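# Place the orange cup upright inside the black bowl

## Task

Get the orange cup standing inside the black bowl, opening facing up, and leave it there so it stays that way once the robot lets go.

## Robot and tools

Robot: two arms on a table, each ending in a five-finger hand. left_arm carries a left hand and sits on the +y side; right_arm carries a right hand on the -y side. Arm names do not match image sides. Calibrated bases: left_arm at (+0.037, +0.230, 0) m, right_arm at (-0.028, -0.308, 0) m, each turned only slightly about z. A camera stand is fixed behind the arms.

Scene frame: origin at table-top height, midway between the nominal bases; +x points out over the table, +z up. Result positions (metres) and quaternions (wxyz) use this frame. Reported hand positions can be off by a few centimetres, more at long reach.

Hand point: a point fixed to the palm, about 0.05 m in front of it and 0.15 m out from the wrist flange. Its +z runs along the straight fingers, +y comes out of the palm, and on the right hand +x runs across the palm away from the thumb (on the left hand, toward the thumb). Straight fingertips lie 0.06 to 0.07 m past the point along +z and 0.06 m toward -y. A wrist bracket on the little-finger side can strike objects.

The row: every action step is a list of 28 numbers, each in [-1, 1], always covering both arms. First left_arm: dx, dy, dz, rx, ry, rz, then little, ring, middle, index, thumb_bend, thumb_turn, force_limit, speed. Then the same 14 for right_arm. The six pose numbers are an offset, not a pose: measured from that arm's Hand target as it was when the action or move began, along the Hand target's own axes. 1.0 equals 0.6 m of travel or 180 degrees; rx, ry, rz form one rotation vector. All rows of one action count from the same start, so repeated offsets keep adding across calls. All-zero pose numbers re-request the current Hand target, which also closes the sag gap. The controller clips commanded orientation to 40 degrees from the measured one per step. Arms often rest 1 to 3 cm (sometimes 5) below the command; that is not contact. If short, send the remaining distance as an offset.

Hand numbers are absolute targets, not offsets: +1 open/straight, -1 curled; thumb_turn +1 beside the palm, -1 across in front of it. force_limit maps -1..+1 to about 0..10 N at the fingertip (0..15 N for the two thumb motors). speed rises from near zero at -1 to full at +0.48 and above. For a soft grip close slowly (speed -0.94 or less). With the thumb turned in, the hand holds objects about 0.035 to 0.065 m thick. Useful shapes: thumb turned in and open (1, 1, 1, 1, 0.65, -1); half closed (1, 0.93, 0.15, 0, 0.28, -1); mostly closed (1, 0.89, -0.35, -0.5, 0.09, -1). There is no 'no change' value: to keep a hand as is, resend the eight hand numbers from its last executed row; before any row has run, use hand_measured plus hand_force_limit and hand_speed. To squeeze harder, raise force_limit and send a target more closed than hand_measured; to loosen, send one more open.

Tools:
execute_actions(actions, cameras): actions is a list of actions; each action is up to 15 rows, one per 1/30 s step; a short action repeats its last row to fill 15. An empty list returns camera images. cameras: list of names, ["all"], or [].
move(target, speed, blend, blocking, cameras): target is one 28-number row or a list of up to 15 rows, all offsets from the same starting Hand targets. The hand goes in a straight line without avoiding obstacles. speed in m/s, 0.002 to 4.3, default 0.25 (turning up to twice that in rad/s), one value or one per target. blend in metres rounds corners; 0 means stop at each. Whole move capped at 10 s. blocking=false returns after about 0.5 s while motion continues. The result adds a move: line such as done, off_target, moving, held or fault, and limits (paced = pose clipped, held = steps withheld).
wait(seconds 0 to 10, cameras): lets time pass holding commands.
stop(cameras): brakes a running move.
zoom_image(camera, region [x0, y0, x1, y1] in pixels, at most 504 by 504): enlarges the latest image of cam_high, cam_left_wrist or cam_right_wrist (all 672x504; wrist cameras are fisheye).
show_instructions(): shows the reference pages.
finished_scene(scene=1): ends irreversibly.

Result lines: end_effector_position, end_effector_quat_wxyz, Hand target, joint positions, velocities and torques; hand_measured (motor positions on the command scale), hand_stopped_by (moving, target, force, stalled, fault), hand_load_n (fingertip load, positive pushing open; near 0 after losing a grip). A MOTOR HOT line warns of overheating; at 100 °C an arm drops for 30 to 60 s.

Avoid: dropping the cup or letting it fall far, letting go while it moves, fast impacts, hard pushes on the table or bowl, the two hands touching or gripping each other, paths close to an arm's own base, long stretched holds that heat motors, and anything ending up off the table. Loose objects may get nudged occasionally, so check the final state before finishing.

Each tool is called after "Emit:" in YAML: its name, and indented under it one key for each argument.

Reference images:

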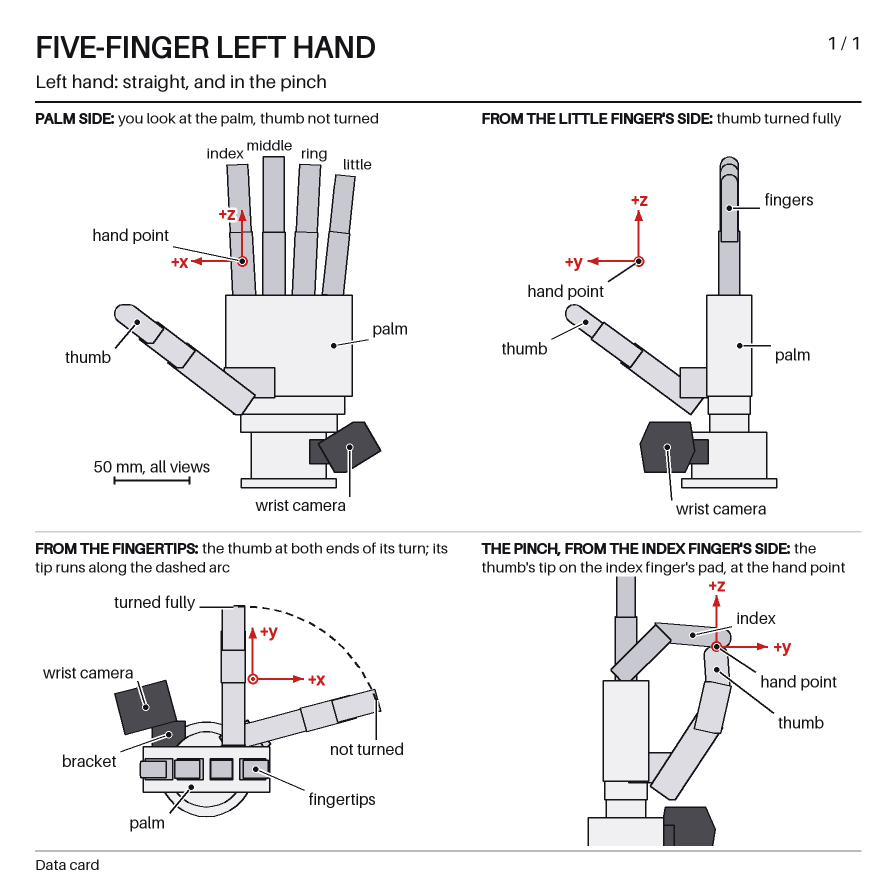

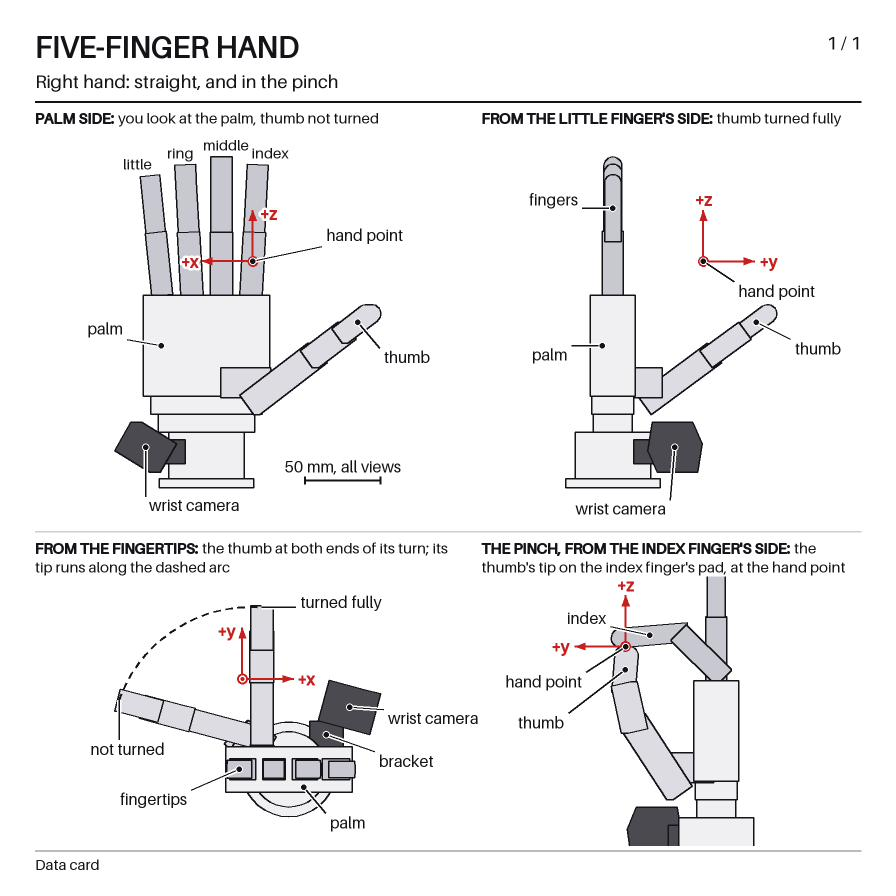

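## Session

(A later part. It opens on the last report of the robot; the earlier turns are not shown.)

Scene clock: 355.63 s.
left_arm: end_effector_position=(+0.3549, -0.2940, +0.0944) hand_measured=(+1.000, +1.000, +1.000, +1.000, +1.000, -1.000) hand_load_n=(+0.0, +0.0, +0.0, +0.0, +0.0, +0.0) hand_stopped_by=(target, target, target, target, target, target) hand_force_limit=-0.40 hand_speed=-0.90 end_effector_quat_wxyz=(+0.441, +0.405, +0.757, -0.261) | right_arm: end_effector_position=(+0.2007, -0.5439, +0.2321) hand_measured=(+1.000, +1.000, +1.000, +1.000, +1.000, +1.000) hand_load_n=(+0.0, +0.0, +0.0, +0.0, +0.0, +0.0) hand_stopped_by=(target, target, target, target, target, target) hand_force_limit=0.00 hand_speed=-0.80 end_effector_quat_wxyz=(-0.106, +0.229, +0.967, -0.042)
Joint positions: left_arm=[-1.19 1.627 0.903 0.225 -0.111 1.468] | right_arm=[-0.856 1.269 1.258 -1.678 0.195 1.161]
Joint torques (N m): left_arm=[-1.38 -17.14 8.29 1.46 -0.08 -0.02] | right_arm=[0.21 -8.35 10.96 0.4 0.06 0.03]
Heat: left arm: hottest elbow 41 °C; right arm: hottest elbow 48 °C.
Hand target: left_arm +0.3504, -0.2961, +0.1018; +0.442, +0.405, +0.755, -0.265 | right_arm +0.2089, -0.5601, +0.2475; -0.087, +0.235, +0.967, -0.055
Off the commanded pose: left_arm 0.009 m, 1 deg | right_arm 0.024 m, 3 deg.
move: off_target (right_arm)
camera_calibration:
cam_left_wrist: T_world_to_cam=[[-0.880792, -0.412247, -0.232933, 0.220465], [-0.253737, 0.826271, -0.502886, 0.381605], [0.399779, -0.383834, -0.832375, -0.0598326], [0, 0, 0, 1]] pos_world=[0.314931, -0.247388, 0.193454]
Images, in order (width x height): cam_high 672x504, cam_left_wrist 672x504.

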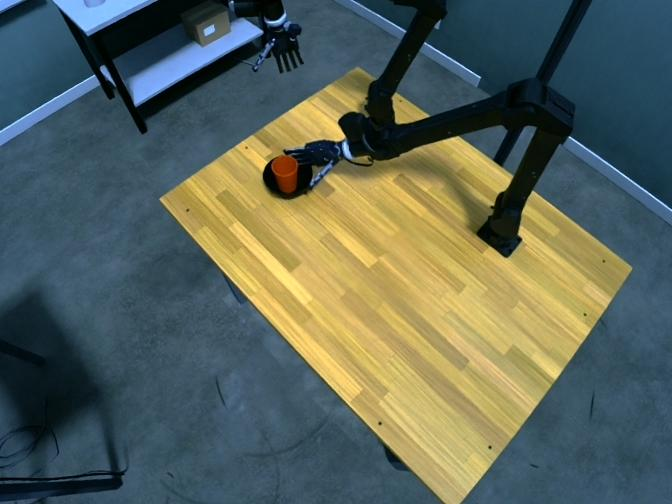

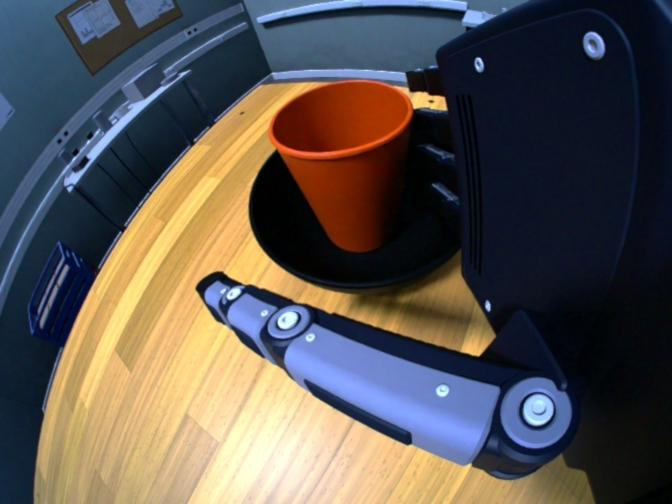

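Emit:
move:
  target:
    - [-0.088,-0.007,-0.08,0,0,0,1,1,1,1,1,-1,-0.4,-0.9,0,0,0,0,0,0,1,1,1,1,1,1,0,-0.8]
    - [-0.1,-0.007,-0.28,0,0,0,1,1,1,1,1,-1,-0.4,-0.9,0,0,0,0,0,0,1,1,1,1,1,1,0,-0.8]
  speed: [0.06, 0.15]
  blend: [0.01, 0]
  cameras: ["all"]

Emit:
zoom_image:
  camera: "cam_high"
  region: [250, 130, 330, 210]

Emit:
zoom_image:
  camera: "cam_right_wrist"
  region: [420, 220, 600, 400]

Scene clock: 364.47 s.
left_arm: end_effector_position=(+0.2916, -0.1922, +0.2311) hand_measured=(+1.000, +1.000, +1.000, +1.000, +1.000, -1.000) hand_load_n=(+0.0, +0.0, +0.0, +0.0, +0.0, +0.0) hand_stopped_by=(target, target, target, target, target, target) hand_force_limit=-0.40 hand_speed=-0.90 end_effector_quat_wxyz=(+0.444, +0.406, +0.755, -0.261) | right_arm: end_effector_position=(+0.2007, -0.5439, +0.2321) hand_measured=(+1.000, +1.000, +1.000, +1.000, +1.000, +1.000) hand_load_n=(+0.0, +0.0, +0.0, +0.0, +0.0, +0.0) hand_stopped_by=(target, target, target, target, target, target) hand_force_limit=0.00 hand_speed=-0.80 end_effector_quat_wxyz=(-0.106, +0.229, +0.967, -0.042)
Joint positions: left_arm=[-1.239 1.106 0.807 -0.197 -0.155 1.45] | right_arm=[-0.856 1.269 1.258 -1.678 0.195 1.161]
Joint torques (N m): left_arm=[-1.38 -9.7 10.33 1.65 -0.1 -0.11] | right_arm=[0.21 -8.35 10.95 0.4 0.06 0.03]
Heat: left arm: hottest elbow 41 °C; right arm: hottest elbow 48 °C.
Hand target: left_arm +0.2876, -0.1936, +0.2335; +0.442, +0.405, +0.755, -0.265 | right_arm +0.2089, -0.5601, +0.2475; -0.087, +0.235, +0.967, -0.055
Off the commanded pose: left_arm 0.005 m, 0 deg | right_arm 0.024 m, 3 deg.
move: off_target (right_arm)
camera_calibration:
cam_left_wrist: T_world_to_cam=[[-0.880023, -0.41096, -0.238056, 0.23981], [-0.248115, 0.825224, -0.50739, 0.349396], [0.404967, -0.38745, -0.828181, 0.115074], [0, 0, 0, 1]] pos_world=[0.251128, -0.145192, 0.329671]
cam_right_wrist: T_world_to_cam=[[0.158536, 0.986137, -0.0489853, 0.508477], [0.922426, -0.130234, 0.363552, -0.346982], [0.352132, -0.102821, -0.930285, 0.201859], [0, 0, 0, 1]] pos_world=[0.168373, -0.525861, 0.33884]

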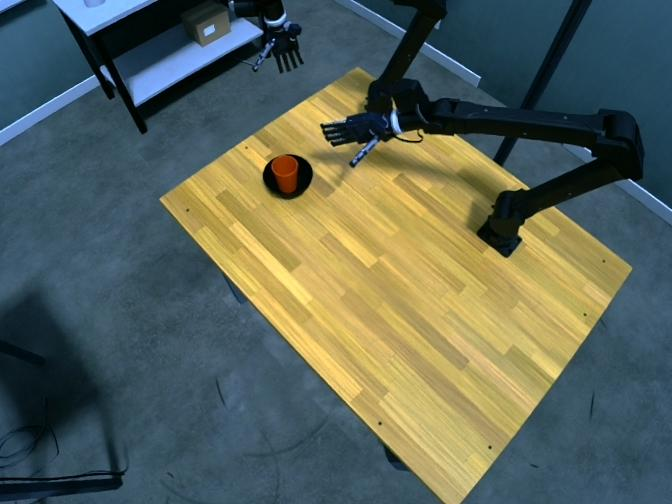

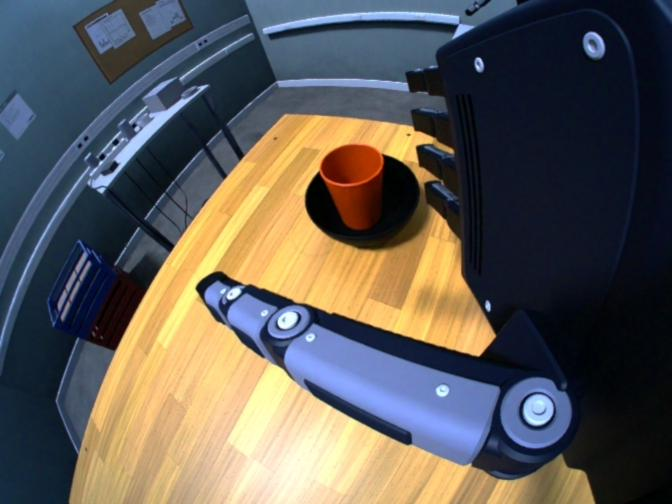

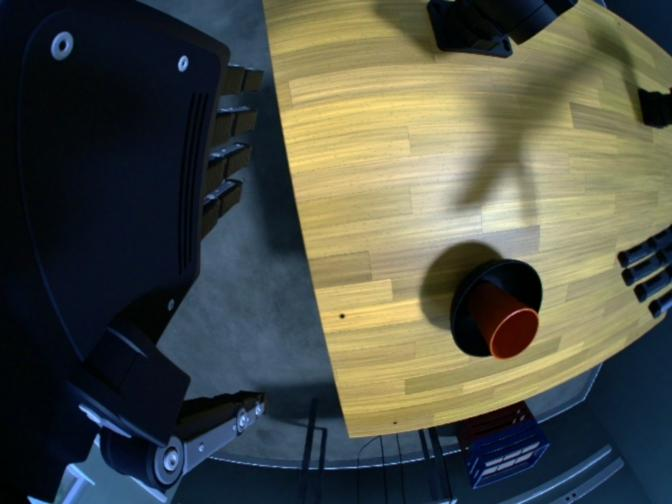

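Scaled by 6.300 from the camera's 672x504 image, which has a finer 960x720 frame.

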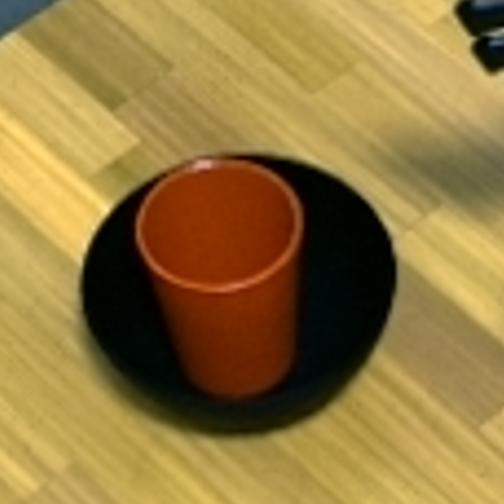

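Scaled by 2.800 from the camera's 672x504 image, which has a finer 960x720 frame.

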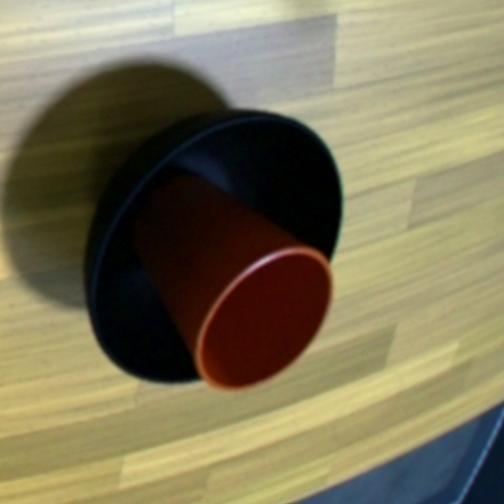

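Emit:
finished_scene:

The scene is finished: the task was done.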